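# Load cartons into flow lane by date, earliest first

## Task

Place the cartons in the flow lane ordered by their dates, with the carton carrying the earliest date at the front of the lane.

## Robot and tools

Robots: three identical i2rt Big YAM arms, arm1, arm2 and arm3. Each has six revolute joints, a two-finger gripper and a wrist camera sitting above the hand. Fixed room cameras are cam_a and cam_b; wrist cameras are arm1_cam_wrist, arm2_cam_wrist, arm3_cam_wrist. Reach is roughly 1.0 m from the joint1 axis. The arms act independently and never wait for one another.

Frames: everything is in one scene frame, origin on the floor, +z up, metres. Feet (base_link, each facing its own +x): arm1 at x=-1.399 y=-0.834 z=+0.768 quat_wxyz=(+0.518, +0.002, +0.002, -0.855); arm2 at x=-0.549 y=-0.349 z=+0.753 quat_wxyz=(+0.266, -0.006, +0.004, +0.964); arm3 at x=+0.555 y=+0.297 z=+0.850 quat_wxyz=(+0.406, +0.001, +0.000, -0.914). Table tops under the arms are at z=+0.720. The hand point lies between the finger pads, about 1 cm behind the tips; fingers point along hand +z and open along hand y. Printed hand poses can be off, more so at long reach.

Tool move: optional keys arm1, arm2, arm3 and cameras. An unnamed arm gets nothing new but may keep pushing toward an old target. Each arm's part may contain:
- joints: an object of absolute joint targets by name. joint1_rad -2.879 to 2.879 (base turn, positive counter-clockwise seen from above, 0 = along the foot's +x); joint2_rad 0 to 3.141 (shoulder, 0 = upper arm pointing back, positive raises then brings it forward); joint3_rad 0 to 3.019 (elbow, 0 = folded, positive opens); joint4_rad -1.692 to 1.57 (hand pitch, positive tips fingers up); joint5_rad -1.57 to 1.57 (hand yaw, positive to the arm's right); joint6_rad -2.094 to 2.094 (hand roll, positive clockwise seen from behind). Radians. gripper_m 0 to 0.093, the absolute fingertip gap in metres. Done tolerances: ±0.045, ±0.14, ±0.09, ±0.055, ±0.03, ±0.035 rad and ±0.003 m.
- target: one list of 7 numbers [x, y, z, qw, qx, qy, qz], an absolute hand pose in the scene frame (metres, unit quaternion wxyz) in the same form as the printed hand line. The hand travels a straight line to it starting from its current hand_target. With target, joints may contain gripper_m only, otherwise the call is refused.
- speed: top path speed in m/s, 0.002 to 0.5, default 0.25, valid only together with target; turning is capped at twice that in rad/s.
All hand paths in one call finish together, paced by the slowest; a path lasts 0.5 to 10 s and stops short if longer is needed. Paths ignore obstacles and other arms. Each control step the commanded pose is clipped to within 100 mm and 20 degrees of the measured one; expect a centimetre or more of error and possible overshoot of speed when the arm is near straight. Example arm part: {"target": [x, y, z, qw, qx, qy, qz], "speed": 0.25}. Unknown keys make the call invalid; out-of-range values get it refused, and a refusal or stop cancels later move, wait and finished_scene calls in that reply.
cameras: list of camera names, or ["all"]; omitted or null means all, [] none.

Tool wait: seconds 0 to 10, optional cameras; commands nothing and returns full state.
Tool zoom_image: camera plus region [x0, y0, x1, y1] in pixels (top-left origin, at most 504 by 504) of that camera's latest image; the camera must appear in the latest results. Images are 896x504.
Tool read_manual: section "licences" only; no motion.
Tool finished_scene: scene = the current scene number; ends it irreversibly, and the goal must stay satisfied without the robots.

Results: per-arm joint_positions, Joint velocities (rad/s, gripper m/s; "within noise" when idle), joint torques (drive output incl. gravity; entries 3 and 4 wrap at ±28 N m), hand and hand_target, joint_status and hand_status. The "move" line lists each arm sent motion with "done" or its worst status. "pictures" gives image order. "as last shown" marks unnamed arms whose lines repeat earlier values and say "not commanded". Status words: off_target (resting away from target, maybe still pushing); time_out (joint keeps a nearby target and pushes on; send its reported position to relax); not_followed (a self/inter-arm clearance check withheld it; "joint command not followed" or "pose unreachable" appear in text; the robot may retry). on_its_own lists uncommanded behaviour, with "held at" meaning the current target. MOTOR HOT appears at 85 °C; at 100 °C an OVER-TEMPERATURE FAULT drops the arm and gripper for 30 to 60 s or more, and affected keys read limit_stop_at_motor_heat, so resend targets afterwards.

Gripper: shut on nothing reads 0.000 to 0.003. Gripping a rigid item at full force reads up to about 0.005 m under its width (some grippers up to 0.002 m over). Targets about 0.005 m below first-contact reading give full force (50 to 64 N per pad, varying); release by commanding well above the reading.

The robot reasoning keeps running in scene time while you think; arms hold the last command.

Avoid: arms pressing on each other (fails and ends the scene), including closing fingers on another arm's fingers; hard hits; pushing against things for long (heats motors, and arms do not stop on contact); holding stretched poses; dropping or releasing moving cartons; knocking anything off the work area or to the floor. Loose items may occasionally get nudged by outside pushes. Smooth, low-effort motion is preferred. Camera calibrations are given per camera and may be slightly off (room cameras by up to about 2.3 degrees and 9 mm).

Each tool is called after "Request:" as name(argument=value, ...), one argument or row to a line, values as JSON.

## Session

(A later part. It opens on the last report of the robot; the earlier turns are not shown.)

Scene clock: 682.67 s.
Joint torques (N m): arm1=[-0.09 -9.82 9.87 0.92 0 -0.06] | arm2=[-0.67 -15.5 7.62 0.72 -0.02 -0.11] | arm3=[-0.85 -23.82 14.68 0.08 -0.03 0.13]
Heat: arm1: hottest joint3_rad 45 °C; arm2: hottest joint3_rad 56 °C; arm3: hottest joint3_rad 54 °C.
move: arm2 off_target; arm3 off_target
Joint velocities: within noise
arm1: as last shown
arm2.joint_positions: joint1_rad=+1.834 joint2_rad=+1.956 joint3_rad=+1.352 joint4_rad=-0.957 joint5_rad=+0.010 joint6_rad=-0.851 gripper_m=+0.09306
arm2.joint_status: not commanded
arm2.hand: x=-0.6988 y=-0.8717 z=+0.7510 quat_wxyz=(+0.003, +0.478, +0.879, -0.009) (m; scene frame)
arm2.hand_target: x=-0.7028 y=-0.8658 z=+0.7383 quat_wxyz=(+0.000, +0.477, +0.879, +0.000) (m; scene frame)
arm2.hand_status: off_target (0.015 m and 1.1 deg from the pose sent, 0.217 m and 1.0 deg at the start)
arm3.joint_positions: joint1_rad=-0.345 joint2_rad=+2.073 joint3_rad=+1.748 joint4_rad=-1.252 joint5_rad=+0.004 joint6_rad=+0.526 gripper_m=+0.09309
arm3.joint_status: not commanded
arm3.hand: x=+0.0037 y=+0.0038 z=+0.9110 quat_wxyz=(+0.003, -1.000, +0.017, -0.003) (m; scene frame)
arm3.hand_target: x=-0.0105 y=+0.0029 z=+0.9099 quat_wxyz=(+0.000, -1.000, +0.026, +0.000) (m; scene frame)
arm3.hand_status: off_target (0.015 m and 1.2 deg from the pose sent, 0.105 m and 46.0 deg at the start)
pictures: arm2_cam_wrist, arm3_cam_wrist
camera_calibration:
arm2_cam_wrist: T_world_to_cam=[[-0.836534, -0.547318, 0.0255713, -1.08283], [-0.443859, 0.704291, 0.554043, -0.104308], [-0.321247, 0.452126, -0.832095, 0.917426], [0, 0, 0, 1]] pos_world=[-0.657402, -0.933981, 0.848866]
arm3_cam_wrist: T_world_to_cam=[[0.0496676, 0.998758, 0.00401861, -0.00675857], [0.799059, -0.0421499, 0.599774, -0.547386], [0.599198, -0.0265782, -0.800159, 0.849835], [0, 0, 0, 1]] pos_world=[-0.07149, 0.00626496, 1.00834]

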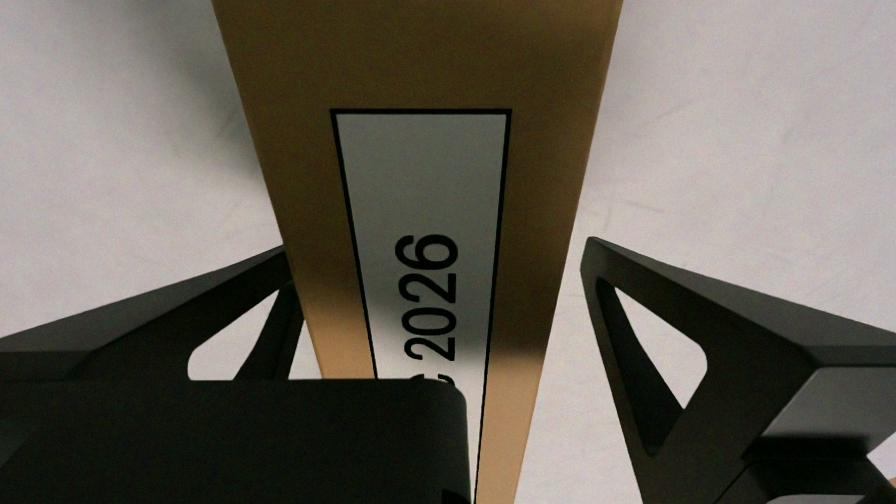

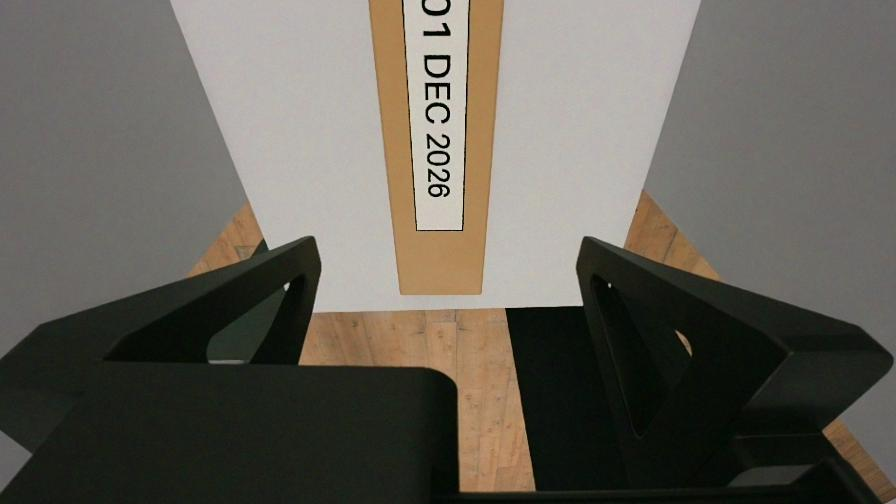

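Request:
move(
  arm2={"joints": {"gripper_m": 0.05}},
  arm3={"target": [-0.022, -0.002, 0.83, 0, -0.99966, 0.02618, 0], "speed": 0.12},
  cameras=["arm2_cam_wrist", "arm3_cam_wrist"],
)

Scene clock: 700.00 s.
Joint torques (N m): arm1=[-0.15 -9.7 9.87 0.91 -0.01 -0.06] | arm2=[-0.67 -15.5 7.64 0.7 0.02 -0.11] | arm3=[-0.97 -25.76 12.01 0.7 -0.03 0.13]
Heat: arm1: hottest joint3_rad 45 °C; arm2: hottest joint3_rad 52 °C; arm3: hottest joint3_rad 55 °C.
move: arm2 off_target; arm3 off_target
Joint velocities: within noise
arm1: as last shown
arm2.joint_positions: joint1_rad=+1.834 joint2_rad=+1.956 joint3_rad=+1.352 joint4_rad=-0.957 joint5_rad=+0.009 joint6_rad=-0.851 gripper_m=+0.06057
arm2.joint_status: gripper_m off_target (ended at +0.06059, target +0.05000)
arm2.hand: x=-0.6986 y=-0.8719 z=+0.7510 quat_wxyz=(+0.004, +0.478, +0.879, -0.009) (m; scene frame)
arm2.hand_target: x=-0.7028 y=-0.8658 z=+0.7383 quat_wxyz=(+0.000, +0.477, +0.879, +0.000) (m; scene frame)
arm2.hand_status: not commanded
arm3.joint_positions: joint1_rad=-0.345 joint2_rad=+2.191 joint3_rad=+1.748 joint4_rad=-1.132 joint5_rad=+0.004 joint6_rad=+0.526 gripper_m=+0.09309
arm3.joint_status: not commanded
arm3.hand: x=-0.0112 y=-0.0042 z=+0.8385 quat_wxyz=(+0.003, -1.000, +0.017, -0.002) (m; scene frame)
arm3.hand_target: x=-0.0215 y=-0.0018 z=+0.8300 quat_wxyz=(+0.000, -1.000, +0.026, +0.000) (m; scene frame)
arm3.hand_status: off_target (0.014 m and 1.1 deg from the pose sent, 0.085 m and 1.2 deg at the start)
pictures: arm2_cam_wrist, arm3_cam_wrist
camera_calibration:
arm2_cam_wrist: T_world_to_cam=[[-0.836538, -0.547332, 0.025129, -1.08244], [-0.444446, 0.70468, 0.553076, -0.103448], [-0.320424, 0.451501, -0.832751, 0.918101], [0, 0, 0, 1]] pos_world=[-0.657301, -0.934082, 0.848965]
arm3_cam_wrist: T_world_to_cam=[[0.0500634, 0.998741, 0.00324682, 0.0030144], [0.799858, -0.0420405, 0.598715, -0.491412], [0.598097, -0.0273767, -0.800956, 0.801205], [0, 0, 0, 1]] pos_world=[-0.0862894, -0.00173546, 0.935936]

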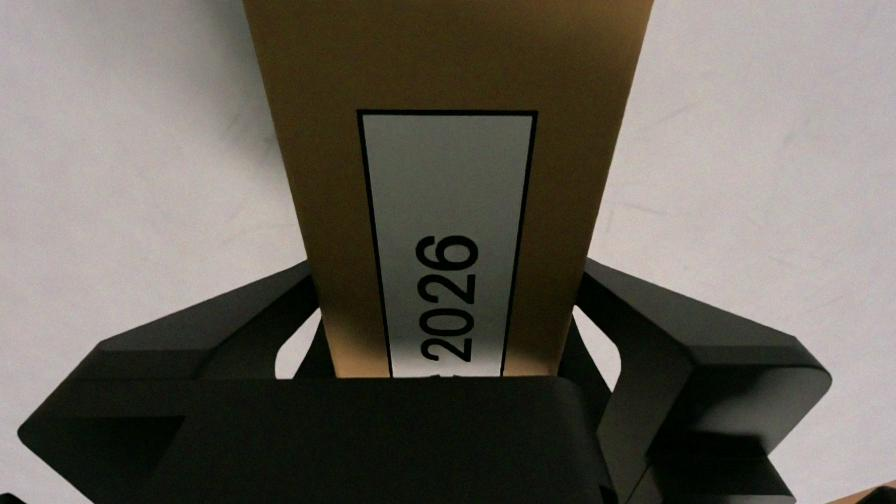

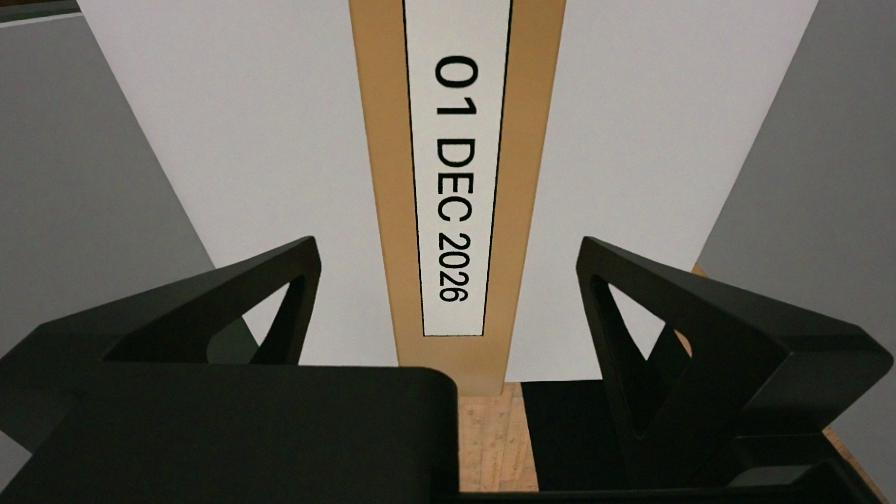

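Request:
move(
  arm3={"target": [-0.023, 0.0, 0.767, 0, -0.99966, 0.02618, 0], "speed": 0.08},
  cameras=["arm3_cam_wrist"],
)

Scene clock: 763.73 s.
Joint torques (N m): arm1=[-0.21 -9.76 9.88 0.92 0 -0.06] | arm2=[-0.73 -15.56 7.62 0.72 0.03 -0.12] | arm3=[-1.08 -25.88 9.48 0.79 -0.02 0.11]
Heat: arm1: hottest joint3_rad 45 °C; arm2: hottest joint2_rad 47 °C; arm3: hottest joint3_rad 51 °C.
move: arm3 off_target
Joint velocities: within noise
arm1, arm2: as last shown
arm3.joint_positions: joint1_rad=-0.348 joint2_rad=+2.272 joint3_rad=+1.741 joint4_rad=-1.018 joint5_rad=+0.003 joint6_rad=+0.526 gripper_m=+0.09309
arm3.joint_status: not commanded
arm3.hand: x=-0.0222 y=-0.0077 z=+0.7858 quat_wxyz=(-0.004, -1.000, +0.019, +0.009) (m; scene frame)
arm3.hand_target: x=-0.0224 y=+0.0001 z=+0.7672 quat_wxyz=(+0.000, -1.000, +0.026, +0.000) (m; scene frame)
arm3.hand_status: off_target (0.020 m and 1.4 deg from the pose sent, 0.073 m and 1.1 deg at the start)
pictures: arm3_cam_wrist
camera_calibration:
arm3_cam_wrist: T_world_to_cam=[[0.0533989, 0.998518, -0.0104593, 0.018064], [0.813137, -0.0374005, 0.580869, -0.436775], [0.579618, -0.0395226, -0.81393, 0.775124], [0, 0, 0, 1]] pos_world=[-0.0950826, -0.00373794, 0.884795]

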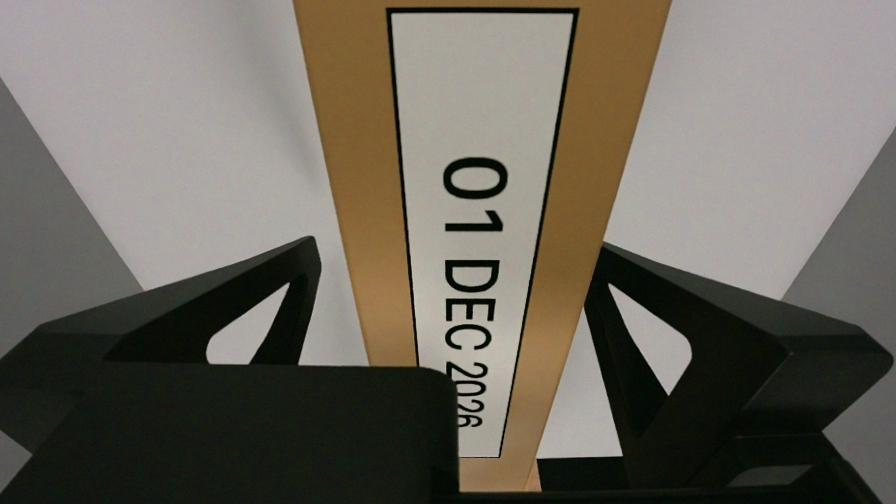

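Request:
move(
  arm3={"target": [-0.020, 0.012, 0.757, 0, -0.99966, 0.02618, 0], "speed": 0.05},
  cameras=["arm3_cam_wrist"],
)

Scene clock: 772.20 s.
Joint torques (N m): arm1=[-0.15 -9.82 9.88 0.92 0 -0.06] | arm2=[-0.67 -15.5 7.64 0.72 0.02 -0.11] | arm3=[-0.62 -25.64 8.81 0.77 -0.01 -0.04]
Heat: arm1: hottest joint3_rad 45 °C; arm2: hottest joint2_rad 46 °C; arm3: hottest joint3_rad 50 °C.
move: arm3 off_target
Joint velocities: within noise
arm1, arm2: as last shown
arm3.joint_positions: joint1_rad=-0.364 joint2_rad=+2.272 joint3_rad=+1.709 joint4_rad=-0.985 joint5_rad=+0.003 joint6_rad=+0.523 gripper_m=+0.09309
arm3.joint_status: not commanded
arm3.hand: x=-0.0217 y=+0.0045 z=+0.7752 quat_wxyz=(-0.004, -1.000, +0.025, +0.010) (m; scene frame)
arm3.hand_target: x=-0.0195 y=+0.0122 z=+0.7573 quat_wxyz=(+0.000, -1.000, +0.026, +0.000) (m; scene frame)
arm3.hand_status: off_target (0.020 m and 1.2 deg from the pose sent, 0.035 m and 1.4 deg at the start)
pictures: arm3_cam_wrist
camera_calibration:
arm3_cam_wrist: T_world_to_cam=[[0.0663376, 0.997735, -0.0111482, 0.00648769], [0.813334, -0.0475983, 0.579846, -0.4298], [0.578002, -0.0475328, -0.81465, 0.767326], [0, 0, 0, 1]] pos_world=[-0.0943752, 0.00954244, 0.874392]

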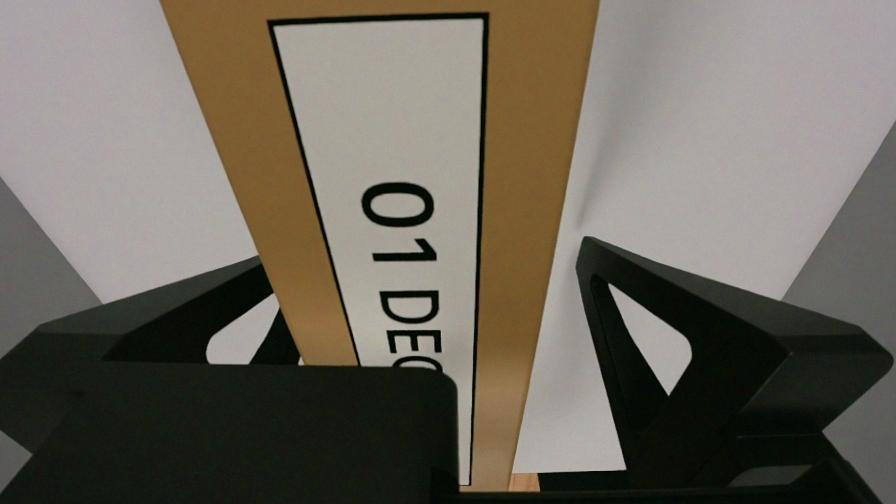

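Request:
move(
  arm3={"joints": {"joint1_rad": -0.341}},
  cameras=["arm3_cam_wrist"],
)

Scene clock: 777.30 s.
Joint torques (N m): arm1=[-0.15 -9.76 9.88 0.92 0 -0.06] | arm2=[-0.67 -15.5 7.62 0.72 0.02 -0.11] | arm3=[0.85 -25.7 8.83 0.79 -0.04 -0.02]
Heat: arm1: hottest joint3_rad 45 °C; arm2: hottest joint2_rad 46 °C; arm3: hottest joint3_rad 50 °C.
move: arm3 done
Joint velocities: within noise
arm1, arm2: as last shown
arm3.joint_positions: joint1_rad=-0.349 joint2_rad=+2.272 joint3_rad=+1.709 joint4_rad=-0.984 joint5_rad=+0.003 joint6_rad=+0.522 gripper_m=+0.09309
arm3.joint_status: all done
arm3.hand: x=-0.0173 y=-0.0043 z=+0.7752 quat_wxyz=(-0.004, -1.000, +0.018, +0.010) (m; scene frame)
arm3.hand_target: x=-0.0096 y=-0.0069 z=+0.7573 quat_wxyz=(+0.000, -1.000, +0.010, +0.000) (m; scene frame)
arm3.hand_status: not commanded
pictures: arm3_cam_wrist
camera_calibration:
arm3_cam_wrist: T_world_to_cam=[[0.0506616, 0.998647, -0.0116999, 0.015222], [0.814121, -0.0345093, 0.579669, -0.433615], [0.578481, -0.0388921, -0.814768, 0.764463], [0, 0, 0, 1]] pos_world=[-0.0899838, -0.00043358, 0.874392]

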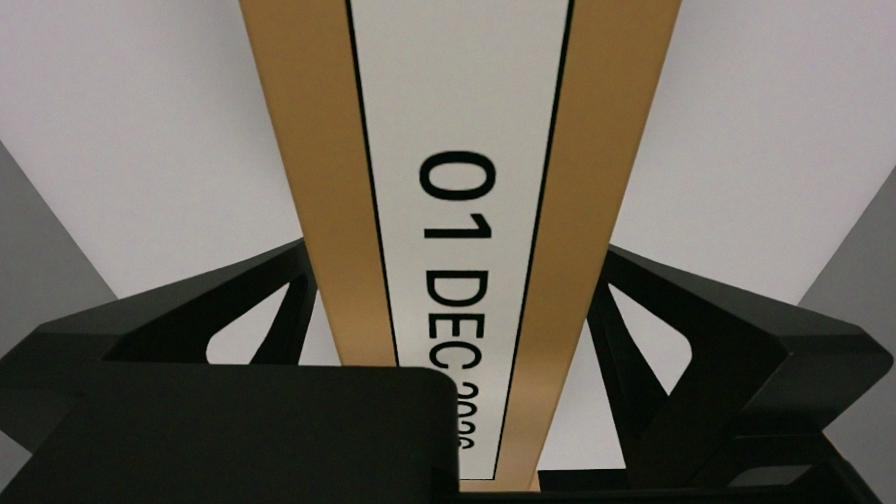

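Request:
move(
  arm3={"joints": {"gripper_m": 0.05}},
  cameras=["arm3_cam_wrist"],
)

Scene clock: 779.43 s.
Joint torques (N m): arm1=[-0.15 -9.93 9.88 0.92 0 -0.06] | arm2=[-0.67 -15.5 7.62 0.73 0.02 -0.11] | arm3=[0.73 -25.64 8.9 0.73 -0.03 -0.02]
Heat: arm1: hottest joint3_rad 45 °C; arm2: hottest joint2_rad 46 °C; arm3: hottest joint3_rad 50 °C.
move: arm3 off_target
Joint velocities: within noise
arm1, arm2: as last shown
arm3.joint_positions: joint1_rad=-0.349 joint2_rad=+2.272 joint3_rad=+1.708 joint4_rad=-0.984 joint5_rad=+0.004 joint6_rad=+0.522 gripper_m=+0.05844
arm3.joint_status: gripper_m off_target (ended at +0.05847, target +0.05000)
arm3.hand: x=-0.0172 y=-0.0041 z=+0.7751 quat_wxyz=(-0.004, -1.000, +0.018, +0.010) (m; scene frame)
arm3.hand_target: x=-0.0096 y=-0.0069 z=+0.7573 quat_wxyz=(+0.000, -1.000, +0.010, +0.000) (m; scene frame)
arm3.hand_status: not commanded
pictures: arm3_cam_wrist
camera_calibration:
arm3_cam_wrist: T_world_to_cam=[[0.0506735, 0.998656, -0.0108407, 0.0142661], [0.814112, -0.0350171, 0.579651, -0.433617], [0.578492, -0.0381984, -0.814793, 0.764355], [0, 0, 0, 1]] pos_world=[-0.0898838, -0.000233763, 0.874292]

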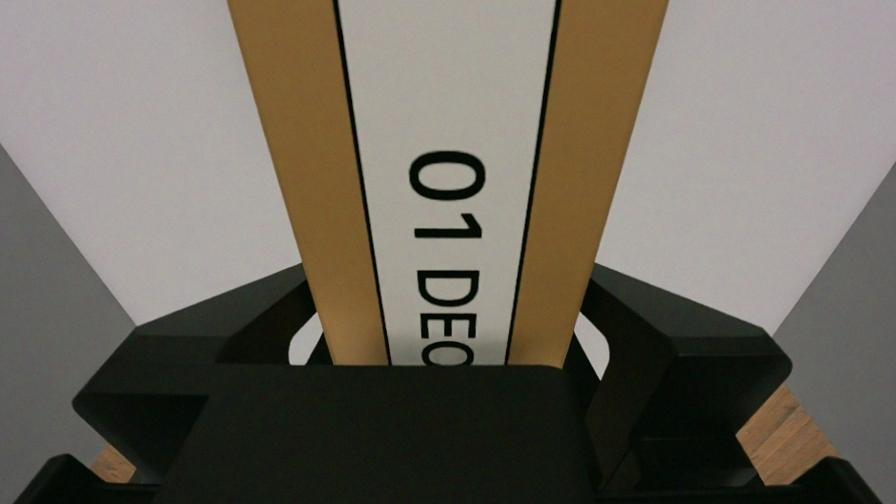

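Request:
move(
  arm2={"target": [-0.703, -0.866, 0.96, 0, 0.4772, 0.8788, 0], "speed": 0.18},
  arm3={"target": [-0.01, 0.0, 0.95, 0, -0.99966, 0.02618, 0], "speed": 0.15},
  cameras=["arm2_cam_wrist", "arm3_cam_wrist"],
)

Scene clock: 793.13 s.
Joint torques (N m): arm1=[-0.15 -9.88 9.87 0.91 -0.01 -0.06] | arm2=[-0.32 -16.26 15.35 -0.32 0.01 -0.08] | arm3=[0.03 -28.81 15.73 -0.1 -0.02 0.16]
Heat: arm1: hottest joint3_rad 45 °C; arm2: hottest joint2_rad 46 °C; arm3: hottest joint3_rad 49 °C.
move: arm2 off_target; arm3 off_target
Joint velocities: within noise
arm1.joint_positions: joint1_rad=+1.312 joint2_rad=+1.200 joint3_rad=+1.195 joint4_rad=-1.206 joint5_rad=+0.005 joint6_rad=+0.009 gripper_m=+0.09294
arm1.joint_status: not commanded
arm1.hand: x=-1.0925 y=-1.1173 z=+1.0427 quat_wxyz=(-0.166, -0.361, -0.916, +0.063) (m; scene frame)
arm1.hand_target: x=-1.0939 y=-1.1223 z=+1.0455 quat_wxyz=(-0.171, -0.362, -0.914, +0.066) (m; scene frame)
arm1.hand_status: not commanded
arm2.joint_positions: joint1_rad=+1.834 joint2_rad=+1.768 joint3_rad=+1.587 joint4_rad=-1.462 joint5_rad=+0.010 joint6_rad=-0.851 gripper_m=+0.06057
arm2.joint_status: not commanded
arm2.hand: x=-0.6941 y=-0.8474 z=+0.9319 quat_wxyz=(-0.006, +0.477, +0.878, +0.031) (m; scene frame)
arm2.hand_target: x=-0.7025 y=-0.8641 z=+0.9601 quat_wxyz=(+0.000, +0.477, +0.879, +0.000) (m; scene frame)
arm2.hand_status: off_target (0.035 m and 3.6 deg from the pose sent, 0.209 m and 1.1 deg at the start)
arm3.joint_positions: joint1_rad=-0.349 joint2_rad=+2.091 joint3_rad=+1.791 joint4_rad=-1.339 joint5_rad=+0.003 joint6_rad=+0.530 gripper_m=+0.05844
arm3.joint_status: not commanded
arm3.hand: x=+0.0087 y=+0.0095 z=+0.9161 quat_wxyz=(+0.018, -0.999, +0.021, -0.030) (m; scene frame)
arm3.hand_target: x=-0.0083 y=+0.0009 z=+0.9505 quat_wxyz=(+0.000, -1.000, +0.026, +0.000) (m; scene frame)
arm3.hand_status: off_target (0.040 m and 4.1 deg from the pose sent, 0.175 m and 1.6 deg at the start)
pictures: arm2_cam_wrist, arm3_cam_wrist
camera_calibration:
arm2_cam_wrist: T_world_to_cam=[[-0.835886, -0.547681, -0.0366159, -1.0122], [-0.457594, 0.658443, 0.597546, -0.308497], [-0.303155, 0.516235, -0.800998, 1.09636], [0, 0, 0, 1]] pos_world=[-0.654883, -0.917216, 1.02546]
arm3_cam_wrist: T_world_to_cam=[[0.0572834, 0.997714, 0.0358631, -0.0418988], [0.764114, -0.0669338, 0.6416, -0.59194], [0.642533, -0.00934951, -0.766201, 0.819429], [0, 0, 0, 1]] pos_world=[-0.0718011, 0.00984347, 1.00914]

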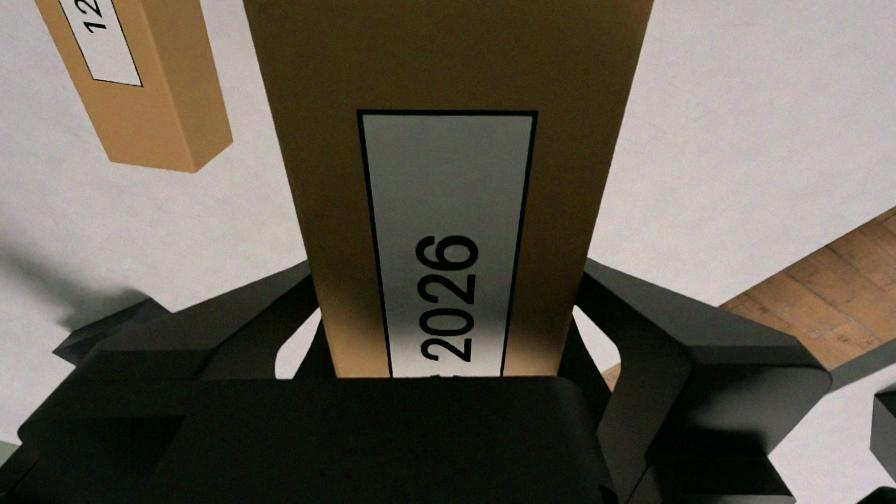

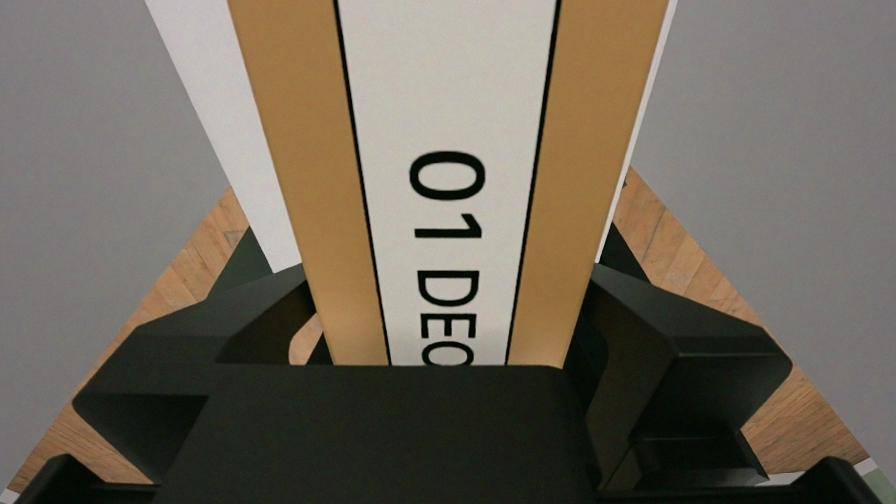

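Request:
move(
  arm2={"joints": {"joint1_rad": -1.593, "joint2_rad": 1.525, "joint3_rad": 1.40, "joint4_rad": -1.43, "joint5_rad": 0.0, "joint6_rad": 1.009}},
  arm3={"target": [0.31, 0.02, 0.95, 0, -0.99991, 0.0131, 0], "speed": 0.25},
  cameras=[],
)

Request:
move(
  arm3={"target": [0.48, -0.31, 0.95, 0, -0.99991, 0.0131, 0], "speed": 0.25},
  cameras=["arm2_cam_wrist", "arm3_cam_wrist", "cam_b"],
)

Scene clock: 801.13 s.
Joint torques (N m): arm1=[-0.21 -9.88 9.88 0.91 -0.01 -0.06] | arm2=[-0.03 -14.04 9.51 -0.13 -0.04 0.08] | arm3=[1.03 -15.62 10 0.61 0.22 0.15]
Heat: arm1: hottest joint3_rad 45 °C; arm2: hottest joint3_rad 47 °C; arm3: hottest joint3_rad 49 °C.
move: arm2 done; arm3 done
Joint velocities: within noise
arm1: as last shown
arm2.joint_positions: joint1_rad=-1.594 joint2_rad=+1.542 joint3_rad=+1.406 joint4_rad=-1.421 joint5_rad=+0.003 joint6_rad=+0.999 gripper_m=+0.06061
arm2.joint_status: all done
arm2.hand: x=-0.3042 y=+0.0425 z=+0.9640 quat_wxyz=(-0.009, +0.005, -1.000, +0.001) (m; scene frame)
arm2.hand_target: x=-0.3080 y=+0.0385 z=+0.9695 quat_wxyz=(-0.009, +0.000, -1.000, -0.001) (m; scene frame)
arm2.hand_status: not commanded
arm3.joint_positions: joint1_rad=+0.005 joint2_rad=+1.428 joint3_rad=+0.943 joint4_rad=-1.120 joint5_rad=-0.002 joint6_rad=+0.869 gripper_m=+0.05844
arm3.joint_status: not commanded
arm3.hand: x=+0.3111 y=+0.0254 z=+0.9411 quat_wxyz=(+0.012, -1.000, +0.014, -0.013) (m; scene frame)
arm3.hand_target: x=+0.3101 y=+0.0201 z=+0.9499 quat_wxyz=(+0.000, -1.000, +0.013, +0.000) (m; scene frame)
arm3.hand_status: done (0.010 m and 2.0 deg from the pose sent, 0.303 m and 4.1 deg at the start)
pictures: none
No camera images: "cameras" was empty.

Scene clock: 803.70 s.
Joint torques (N m): arm1=[-0.09 -9.82 9.88 0.94 0 -0.06] | arm2=[-0.15 -14.04 9.52 -0.12 -0.04 0.08] | arm3=[0.32 -24 15.84 -0.1 0.23 0.15]
Heat: arm1: hottest joint3_rad 45 °C; arm2: hottest joint3_rad 47 °C; arm3: hottest joint3_rad 49 °C.
move: arm3 off_target
Joint velocities: within noise
arm1, arm2: as last shown
arm3.joint_positions: joint1_rad=+0.614 joint2_rad=+1.990 joint3_rad=+1.676 joint4_rad=-1.295 joint5_rad=-0.001 joint6_rad=+1.468 gripper_m=+0.05844
arm3.joint_status: not commanded
arm3.hand: x=+0.4828 y=-0.2899 z=+0.9349 quat_wxyz=(+0.019, -1.000, +0.009, -0.004) (m; scene frame)
arm3.hand_target: x=+0.4802 y=-0.3088 z=+0.9502 quat_wxyz=(+0.000, -1.000, +0.013, +0.000) (m; scene frame)
arm3.hand_status: off_target (0.025 m and 2.3 deg from the pose sent, 0.376 m and 2.0 deg at the start)
pictures: arm2_cam_wrist, arm3_cam_wrist, cam_b
camera_calibration:
arm2_cam_wrist: T_world_to_cam=[[0.0135455, -0.999797, 0.0149192, 0.0303372], [-0.835181, -0.00310852, 0.549966, -0.776195], [-0.549808, -0.0199098, -0.835054, 0.761543], [0, 0, 0, 1]] pos_world=[-0.229972, 0.0430803, 1.06236]
arm3_cam_wrist: T_world_to_cam=[[0.0339457, 0.99877, 0.0361282, 0.240348], [0.798109, -0.0488485, 0.60053, -0.959108], [0.601556, 0.00844882, -0.798786, 0.581848], [0, 0, 0, 1]] pos_world=[0.4073, -0.291819, 1.03206]

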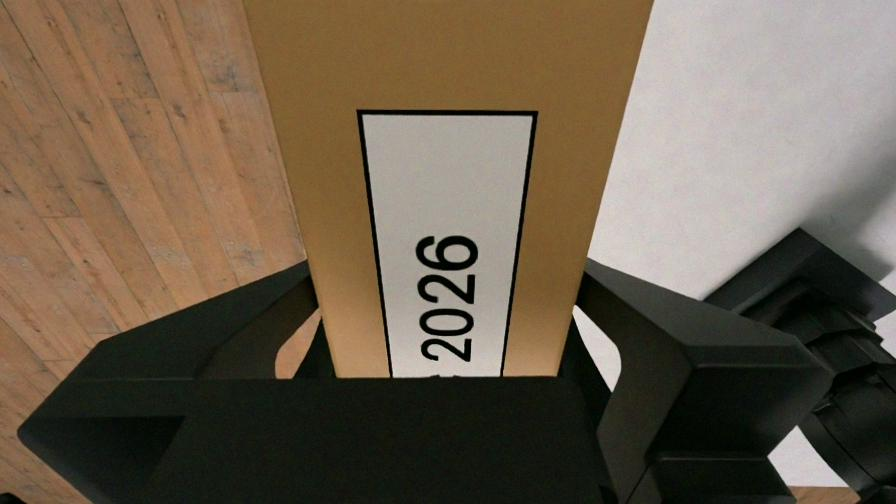

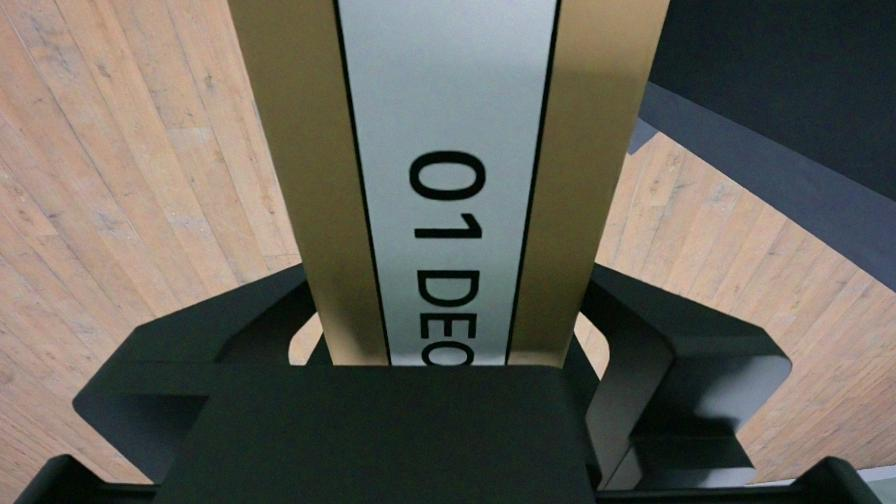

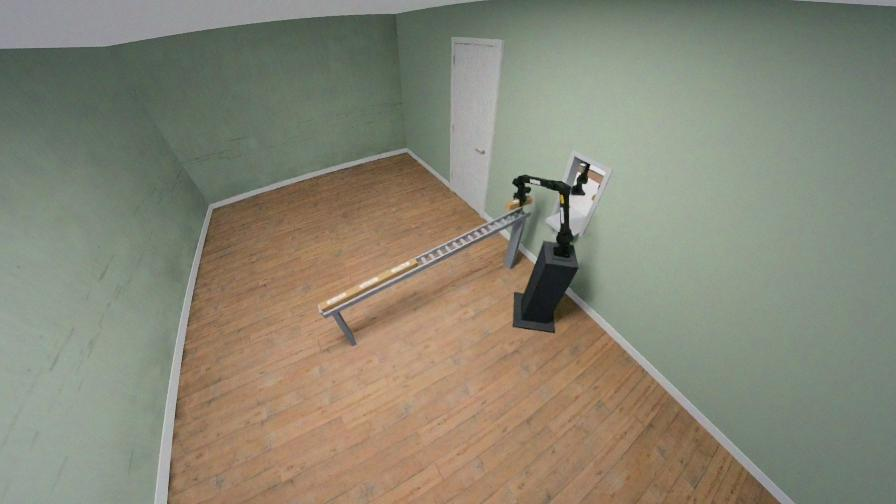

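Request:
move(
  arm3={"target": [0.47, -0.06, 0.95, 0, -0.99991, 0.0131, 0], "speed": 0.25},
  cameras=["arm3_cam_wrist"],
)

Scene clock: 820.53 s.
Joint torques (N m): arm1=[-0.15 -9.88 9.87 0.92 0 -0.06] | arm2=[-0.09 -14.04 9.52 -0.12 -0.04 0.08] | arm3=[-0.56 -15.5 9.99 0.54 0.13 -0.02]
Heat: arm1: hottest joint3_rad 45 °C; arm2: hottest joint3_rad 48 °C; arm3: hottest joint3_rad 51 °C.
move: arm3 off_target
Joint velocities: within noise
arm1, arm2: as last shown
arm3.joint_positions: joint1_rad=+0.515 joint2_rad=+1.422 joint3_rad=+0.937 joint4_rad=-1.119 joint5_rad=+0.002 joint6_rad=+1.376 gripper_m=+0.05844
arm3.joint_status: not commanded
arm3.hand: x=+0.4747 y=-0.0562 z=+0.9412 quat_wxyz=(+0.016, -1.000, +0.012, -0.003) (m; scene frame)
arm3.hand_target: x=+0.4700 y=-0.0600 z=+0.9500 quat_wxyz=(+0.000, -1.000, +0.013, +0.000) (m; scene frame)
arm3.hand_status: off_target (0.011 m and 1.9 deg from the pose sent, 0.231 m and 2.3 deg at the start)
pictures: arm3_cam_wrist
camera_calibration:
arm3_cam_wrist: T_world_to_cam=[[0.0403568, 0.998716, 0.030609, 0.00905369], [0.798444, -0.050651, 0.599934, -0.944716], [0.600715, 0.000228132, -0.799463, 0.590353], [0, 0, 0, 1]] pos_world=[0.399304, -0.0570276, 1.03846]

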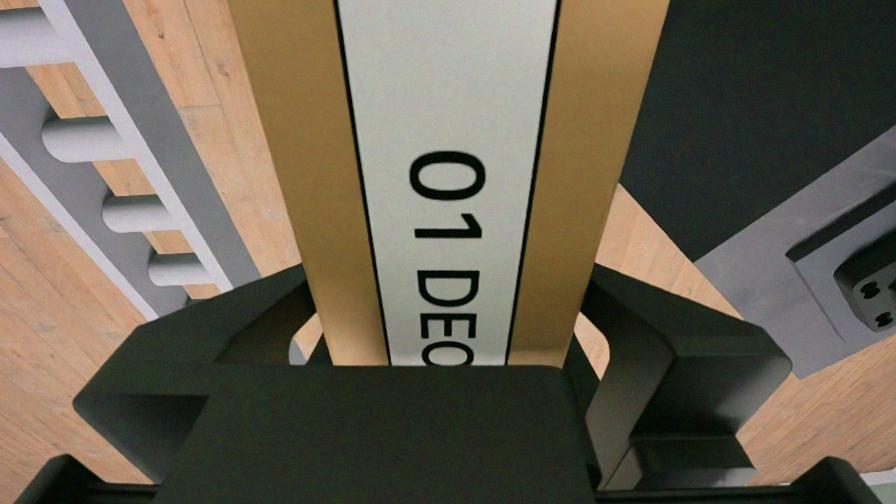

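Request:
zoom_image(
  camera="arm3_cam_wrist",
  region=[0, 0, 320, 330],
)

Scaled by 1.527 from the camera's 896x504 image, which has a finer 1280x720 frame.

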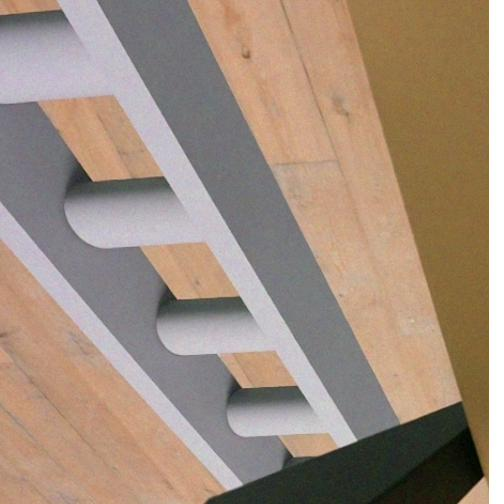

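Request:
move(
  arm2={"target": [-0.14, 0.01, 0.96, 0, 0, 1, 0], "speed": 0.2},
  arm3={"target": [0.48, -0.335, 0.94, -0.0006, 0.99896, -0.0131, -0.0436], "speed": 0.25},
  cameras=[],
)

Request:
move(
  arm2={"target": [0.022, 0.0, 0.94, 0, 0, 1, 0], "speed": 0.2},
  arm3={"target": [0.48, -0.335, 0.85, -0.0006, 0.99896, -0.0131, -0.0436], "speed": 0.1},
  cameras=["arm2_cam_wrist", "arm3_cam_wrist", "cam_b"],
)

Request:
zoom_image(
  camera="cam_b",
  region=[480, 150, 620, 280],
)

Scene clock: 878.47 s.
Joint torques (N m): arm1=[-0.21 -9.88 9.87 0.94 0 -0.06] | arm2=[-0.32 -15.44 15.54 -0.34 -0.08 -0.13] | arm3=[0.79 -25.29 15.97 -0.12 0.32 0.15]
Heat: arm1: hottest joint3_rad 46 °C; arm2: hottest joint3_rad 49 °C; arm3: hottest joint3_rad 46 °C.
move: arm2 off_target; arm3 off_target
Joint velocities: within noise
arm1: as last shown
arm2.joint_positions: joint1_rad=-1.889 joint2_rad=+1.759 joint3_rad=+1.598 joint4_rad=-1.465 joint5_rad=-0.012 joint6_rad=+0.723 gripper_m=+0.06061
arm2.joint_status: not commanded
arm2.hand: x=-0.1559 y=-0.0038 z=+0.9358 quat_wxyz=(+0.020, -0.005, -1.000, +0.020) (m; scene frame)
arm2.hand_target: x=-0.1414 y=+0.0087 z=+0.9601 quat_wxyz=(-0.001, +0.000, -1.000, +0.000) (m; scene frame)
arm2.hand_status: off_target (0.032 m and 3.3 deg from the pose sent, 0.167 m and 1.2 deg at the start)
arm3.joint_positions: joint1_rad=+0.635 joint2_rad=+2.060 joint3_rad=+1.761 joint4_rad=-1.305 joint5_rad=+0.085 joint6_rad=+1.496 gripper_m=+0.05844
arm3.joint_status: not commanded
arm3.hand: x=+0.4782 y=-0.3147 z=+0.9253 quat_wxyz=(+0.020, -0.999, +0.012, +0.040) (m; scene frame)
arm3.hand_target: x=+0.4802 y=-0.3338 z=+0.9402 quat_wxyz=(+0.000, -0.999, +0.013, +0.043) (m; scene frame)
arm3.hand_status: off_target (0.025 m and 2.3 deg from the pose sent, 0.279 m and 5.7 deg at the start)
pictures: none
No camera images: "cameras" was empty.

Scene clock: 880.50 s.
Joint torques (N m): arm1=[-0.15 -9.88 9.85 0.92 0 -0.06] | arm2=[-0.62 -21.36 15.8 -0.29 -0.09 -0.12] | arm3=[0.73 -26.87 10.52 0.61 0.32 0.15]
Heat: arm1: hottest joint3_rad 46 °C; arm2: hottest joint3_rad 50 °C; arm3: hottest joint3_rad 46 °C.
move: arm2 off_target; arm3 done
Joint velocities: within noise
arm1: as last shown
arm2.joint_positions: joint1_rad=-2.055 joint2_rad=+2.140 joint3_rad=+2.134 joint4_rad=-1.618 joint5_rad=-0.012 joint6_rad=+0.553 gripper_m=+0.06061
arm2.joint_status: not commanded
arm2.hand: x=+0.0061 y=-0.0068 z=+0.9194 quat_wxyz=(+0.021, -0.003, -1.000, +0.015) (m; scene frame)
arm2.hand_target: x=+0.0206 y=-0.0010 z=+0.9401 quat_wxyz=(-0.001, +0.000, -1.000, +0.000) (m; scene frame)
arm2.hand_status: off_target (0.027 m and 2.9 deg from the pose sent, 0.178 m and 3.2 deg at the start)
arm3.joint_positions: joint1_rad=+0.635 joint2_rad=+2.157 joint3_rad=+1.716 joint4_rad=-1.135 joint5_rad=+0.085 joint6_rad=+1.496 gripper_m=+0.05844
arm3.joint_status: not commanded
arm3.hand: x=+0.4768 y=-0.3297 z=+0.8500 quat_wxyz=(+0.007, -0.999, +0.012, +0.041) (m; scene frame)
arm3.hand_target: x=+0.4800 y=-0.3350 z=+0.8501 quat_wxyz=(+0.000, -0.999, +0.013, +0.044) (m; scene frame)
arm3.hand_status: done (0.006 m and 0.7 deg from the pose sent, 0.078 m and 2.3 deg at the start)
pictures: arm2_cam_wrist, arm3_cam_wrist, cam_b
camera_calibration:
arm2_cam_wrist: T_world_to_cam=[[-0.00109126, -0.999111, 0.0421512, -0.0475307], [-0.800477, 0.0261366, 0.598793, -0.537413], [-0.599362, -0.0330876, -0.799794, 0.861597], [0, 0, 0, 1]] pos_world=[0.0861698, -0.00493411, 1.0129]
arm3_cam_wrist: T_world_to_cam=[[0.0409334, 0.999128, 0.00818031, 0.30384], [0.848712, -0.0390891, 0.527409, -0.863983], [0.527269, -0.014646, -0.849572, 0.588912], [0, 0, 0, 1]] pos_world=[0.41032, -0.328722, 0.953511]

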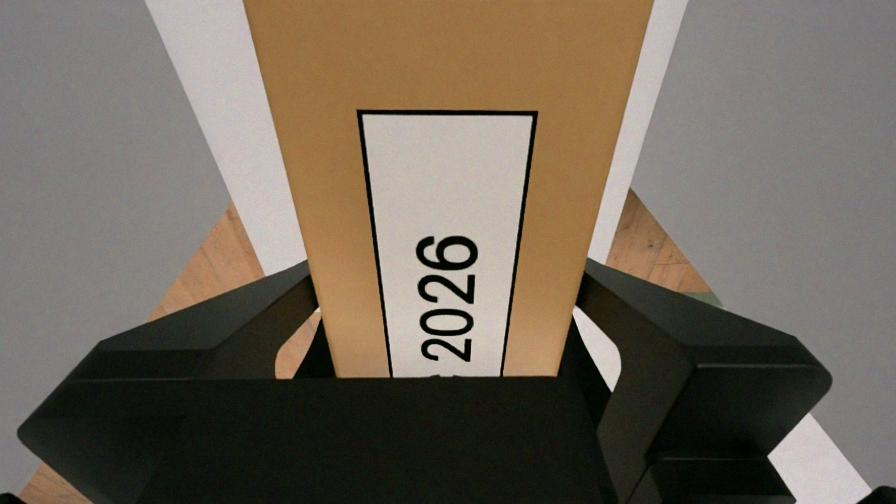

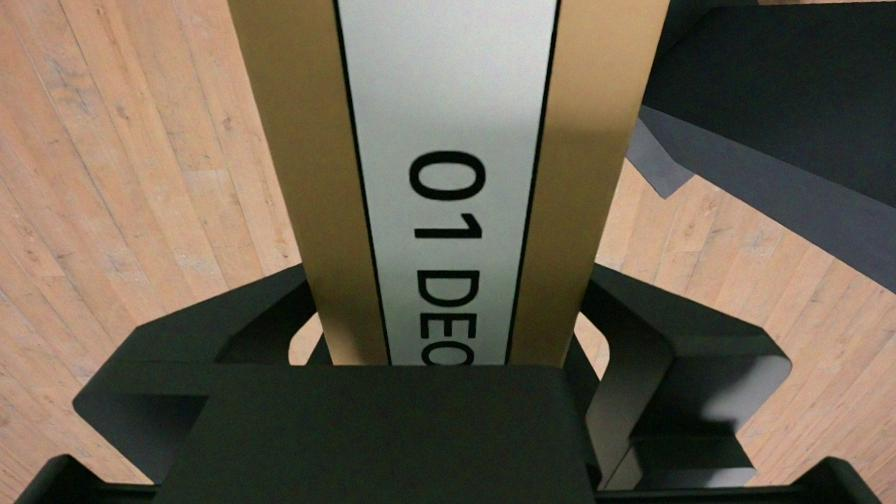

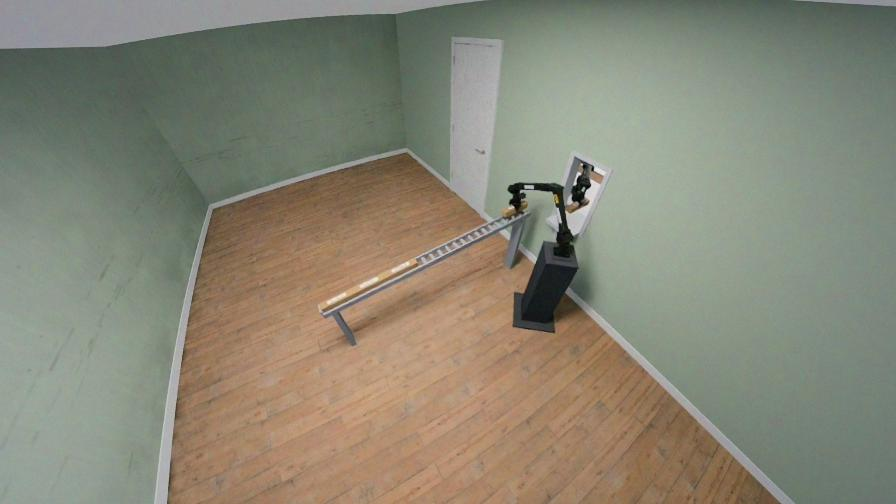

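Scaled by 3.600 from the camera's 896x504 image, which has a finer 1280x720 frame.

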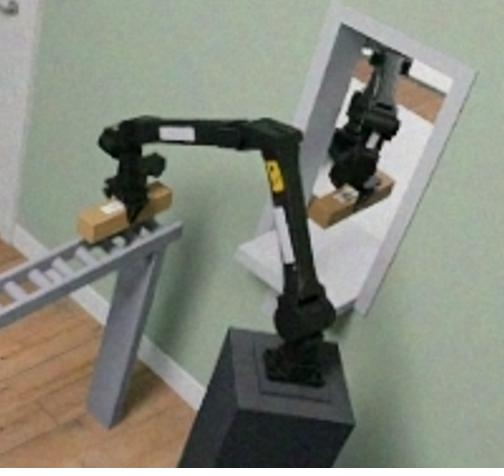

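Request:
move(
  arm2={"target": [0.022, 0.0, 0.80, 0, 0, 1, 0], "speed": 0.12},
  arm3={"target": [0.48, -0.335, 0.80, -0.0006, 0.99896, -0.0131, -0.0436], "speed": 0.06},
  cameras=["arm2_cam_wrist", "arm3_cam_wrist"],
)

Scene clock: 884.80 s.
Joint torques (N m): arm1=[-0.09 -9.88 9.87 0.92 0 -0.06] | arm2=[-0.38 -21.6 9.39 0.58 -0.09 -0.09] | arm3=[0.62 -26.4 9.73 0.61 0.32 0.15]
Heat: arm1: hottest joint3_rad 46 °C; arm2: hottest joint3_rad 51 °C; arm3: hottest joint3_rad 47 °C.
move: arm2 done; arm3 done
Joint velocities: within noise
arm1: as last shown
arm2.joint_positions: joint1_rad=-2.055 joint2_rad=+2.206 joint3_rad=+1.937 joint4_rad=-1.308 joint5_rad=-0.012 joint6_rad=+0.553 gripper_m=+0.06061
arm2.joint_status: not commanded
arm2.hand: x=+0.0206 y=+0.0001 z=+0.8021 quat_wxyz=(+0.001, -0.003, -1.000, +0.002) (m; scene frame)
arm2.hand_target: x=+0.0221 y=-0.0001 z=+0.8001 quat_wxyz=(+0.000, +0.000, -1.000, +0.000) (m; scene frame)
arm2.hand_status: done (0.003 m and 0.4 deg from the pose sent, 0.121 m and 2.9 deg at the start)
arm3.joint_positions: joint1_rad=+0.635 joint2_rad=+2.214 joint3_rad=+1.687 joint4_rad=-1.040 joint5_rad=+0.085 joint6_rad=+1.496 gripper_m=+0.05844
arm3.joint_status: not commanded
arm3.hand: x=+0.4766 y=-0.3323 z=+0.8053 quat_wxyz=(+0.002, -0.999, +0.013, +0.041) (m; scene frame)
arm3.hand_target: x=+0.4800 y=-0.3350 z=+0.8001 quat_wxyz=(+0.000, -0.999, +0.013, +0.044) (m; scene frame)
arm3.hand_status: done (0.007 m and 0.3 deg from the pose sent, 0.050 m and 0.8 deg at the start)
pictures: arm2_cam_wrist, arm3_cam_wrist
camera_calibration:
arm2_cam_wrist: T_world_to_cam=[[-0.00115125, -0.999848, 0.0174068, -0.0158494], [-0.823716, 0.0108179, 0.566899, -0.429744], [-0.567001, -0.0136856, -0.823603, 0.795251], [0, 0, 0, 1]] pos_world=[0.0969028, -0.000314572, 0.898869]
arm3_cam_wrist: T_world_to_cam=[[0.0409365, 0.999161, -0.00131694, 0.314444], [0.849203, -0.034098, 0.526964, -0.838668], [0.526477, -0.0226904, -0.849887, 0.548946], [0, 0, 0, 1]] pos_world=[0.41032, -0.330321, 0.908904]

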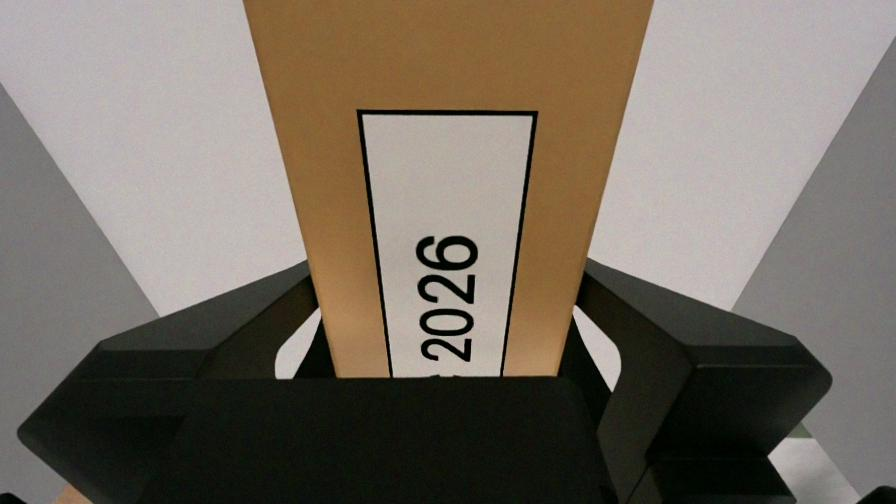

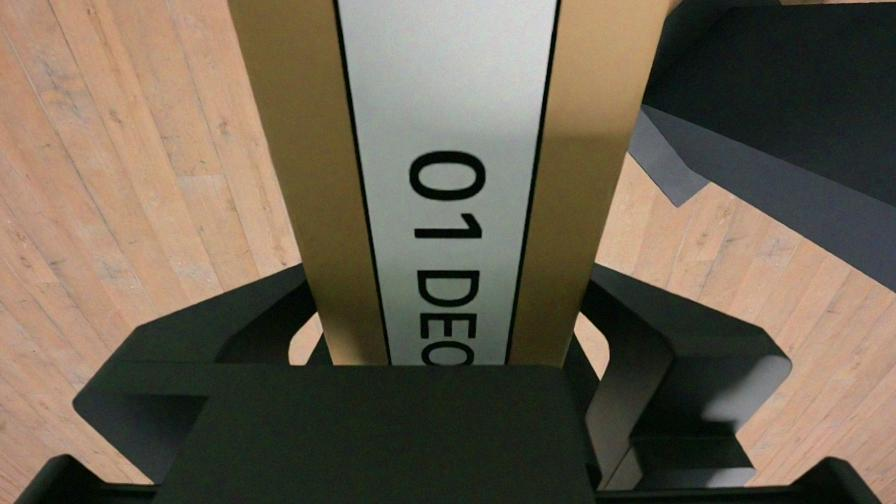

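Request:
move(
  arm2={"target": [0.022, 0.0, 0.776, 0, 0, 1, 0], "speed": 0.05},
  arm3={"target": [0.48, -0.335, 0.785, -0.0006, 0.99896, -0.0131, -0.0436], "speed": 0.04},
  cameras=["arm3_cam_wrist"],
)

Request:
move(
  arm2={"target": [0.022, 0.0, 0.768, 0, 0, 1, 0], "speed": 0.03},
  arm3={"target": [0.48, -0.335, 0.777, -0.0006, 0.99896, -0.0131, -0.0436], "speed": 0.04},
  cameras=["arm3_cam_wrist"],
)

Scene clock: 890.93 s.
Joint torques (N m): arm1=[-0.21 -9.82 9.88 0.92 0 -0.05] | arm2=[-0.38 -21.71 9.24 0.64 -0.09 -0.09] | arm3=[0.73 -26.46 9.66 0.65 0.32 0.14]
Heat: arm1: hottest joint3_rad 46 °C; arm2: hottest joint3_rad 52 °C; arm3: hottest joint3_rad 47 °C.
move: arm2 done; arm3 done
Joint velocities: within noise
arm1: as last shown
arm2.joint_positions: joint1_rad=-2.055 joint2_rad=+2.222 joint3_rad=+1.910 joint4_rad=-1.259 joint5_rad=-0.012 joint6_rad=+0.553 gripper_m=+0.06061
arm2.joint_status: not commanded
arm2.hand: x=+0.0218 y=+0.0004 z=+0.7817 quat_wxyz=(-0.002, -0.003, -1.000, +0.001) (m; scene frame)
arm2.hand_target: x=+0.0219 y=-0.0001 z=+0.7760 quat_wxyz=(+0.000, +0.000, -1.000, +0.000) (m; scene frame)
arm2.hand_status: done (0.006 m and 0.4 deg from the pose sent, 0.026 m and 0.4 deg at the start)
arm3.joint_positions: joint1_rad=+0.635 joint2_rad=+2.236 joint3_rad=+1.680 joint4_rad=-1.012 joint5_rad=+0.085 joint6_rad=+1.496 gripper_m=+0.05844
arm3.joint_status: not commanded
arm3.hand: x=+0.4767 y=-0.3318 z=+0.7893 quat_wxyz=(+0.003, -0.999, +0.013, +0.042) (m; scene frame)
arm3.hand_target: x=+0.4799 y=-0.3349 z=+0.7850 quat_wxyz=(+0.001, -0.999, +0.013, +0.044) (m; scene frame)
arm3.hand_status: done (0.006 m and 0.3 deg from the pose sent, 0.021 m and 0.3 deg at the start)
pictures: arm3_cam_wrist
camera_calibration:
arm3_cam_wrist: T_world_to_cam=[[0.0409135, 0.999162, 0.000644698, 0.312482], [0.849315, -0.0351174, 0.526716, -0.830392], [0.526298, -0.0210022, -0.850041, 0.536122], [0, 0, 0, 1]] pos_world=[0.41032, -0.330122, 0.892905]

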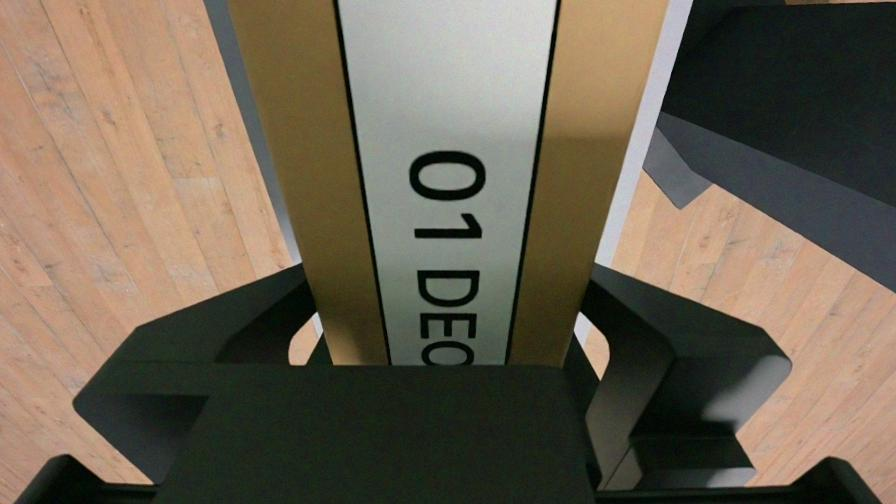

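Scene clock: 891.97 s.
Joint torques (N m): arm1=[-0.21 -9.88 9.87 0.92 0 -0.06] | arm2=[0.15 -21.07 8.9 0.68 -0.09 -0.08] | arm3=[0.44 -26.34 9.33 0.61 0.31 0.14]
Heat: arm1: hottest joint3_rad 46 °C; arm2: hottest joint3_rad 52 °C; arm3: hottest joint3_rad 47 °C.
move: arm2 done; arm3 done
Joint velocities: within noise
arm1.joint_positions: joint1_rad=+1.312 joint2_rad=+1.200 joint3_rad=+1.195 joint4_rad=-1.206 joint5_rad=+0.005 joint6_rad=+0.009 gripper_m=+0.09294
arm1.joint_status: not commanded
arm1.hand: x=-1.0925 y=-1.1173 z=+1.0427 quat_wxyz=(-0.166, -0.361, -0.916, +0.063) (m; scene frame)
arm1.hand_target: x=-1.0939 y=-1.1223 z=+1.0455 quat_wxyz=(-0.171, -0.362, -0.914, +0.066) (m; scene frame)
arm1.hand_status: not commanded
arm2.joint_positions: joint1_rad=-2.055 joint2_rad=+2.225 joint3_rad=+1.904 joint4_rad=-1.242 joint5_rad=-0.012 joint6_rad=+0.553 gripper_m=+0.06061
arm2.joint_status: not commanded
arm2.hand: x=+0.0230 y=+0.0011 z=+0.7774 quat_wxyz=(-0.005, -0.003, -1.000, -0.001) (m; scene frame)
arm2.hand_target: x=+0.0220 y=-0.0001 z=+0.7682 quat_wxyz=(+0.000, +0.000, -1.000, +0.000) (m; scene frame)
arm2.hand_status: done (0.010 m and 0.7 deg from the pose sent, 0.014 m and 0.4 deg at the start)
arm3.joint_positions: joint1_rad=+0.635 joint2_rad=+2.246 joint3_rad=+1.680 joint4_rad=-0.999 joint5_rad=+0.086 joint6_rad=+1.496 gripper_m=+0.05844
arm3.joint_status: not commanded
arm3.hand: x=+0.4764 y=-0.3334 z=+0.7837 quat_wxyz=(+0.000, -0.999, +0.013, +0.042) (m; scene frame)
arm3.hand_target: x=+0.4799 y=-0.3347 z=+0.7769 quat_wxyz=(+0.001, -0.999, +0.013, +0.044) (m; scene frame)
arm3.hand_status: done (0.008 m and 0.2 deg from the pose sent, 0.013 m and 0.3 deg at the start)
pictures: arm3_cam_wrist
camera_calibration:
arm3_cam_wrist: T_world_to_cam=[[0.0408732, 0.999156, -0.00396422, 0.317692], [0.849757, -0.032674, 0.526161, -0.826273], [0.525588, -0.0248745, -0.850376, 0.530694], [0, 0, 0, 1]] pos_world=[0.41022, -0.331221, 0.887301]

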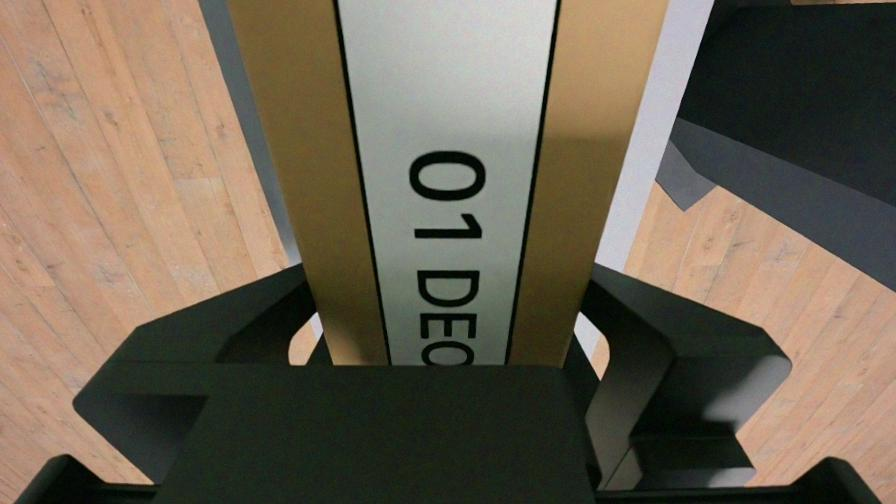

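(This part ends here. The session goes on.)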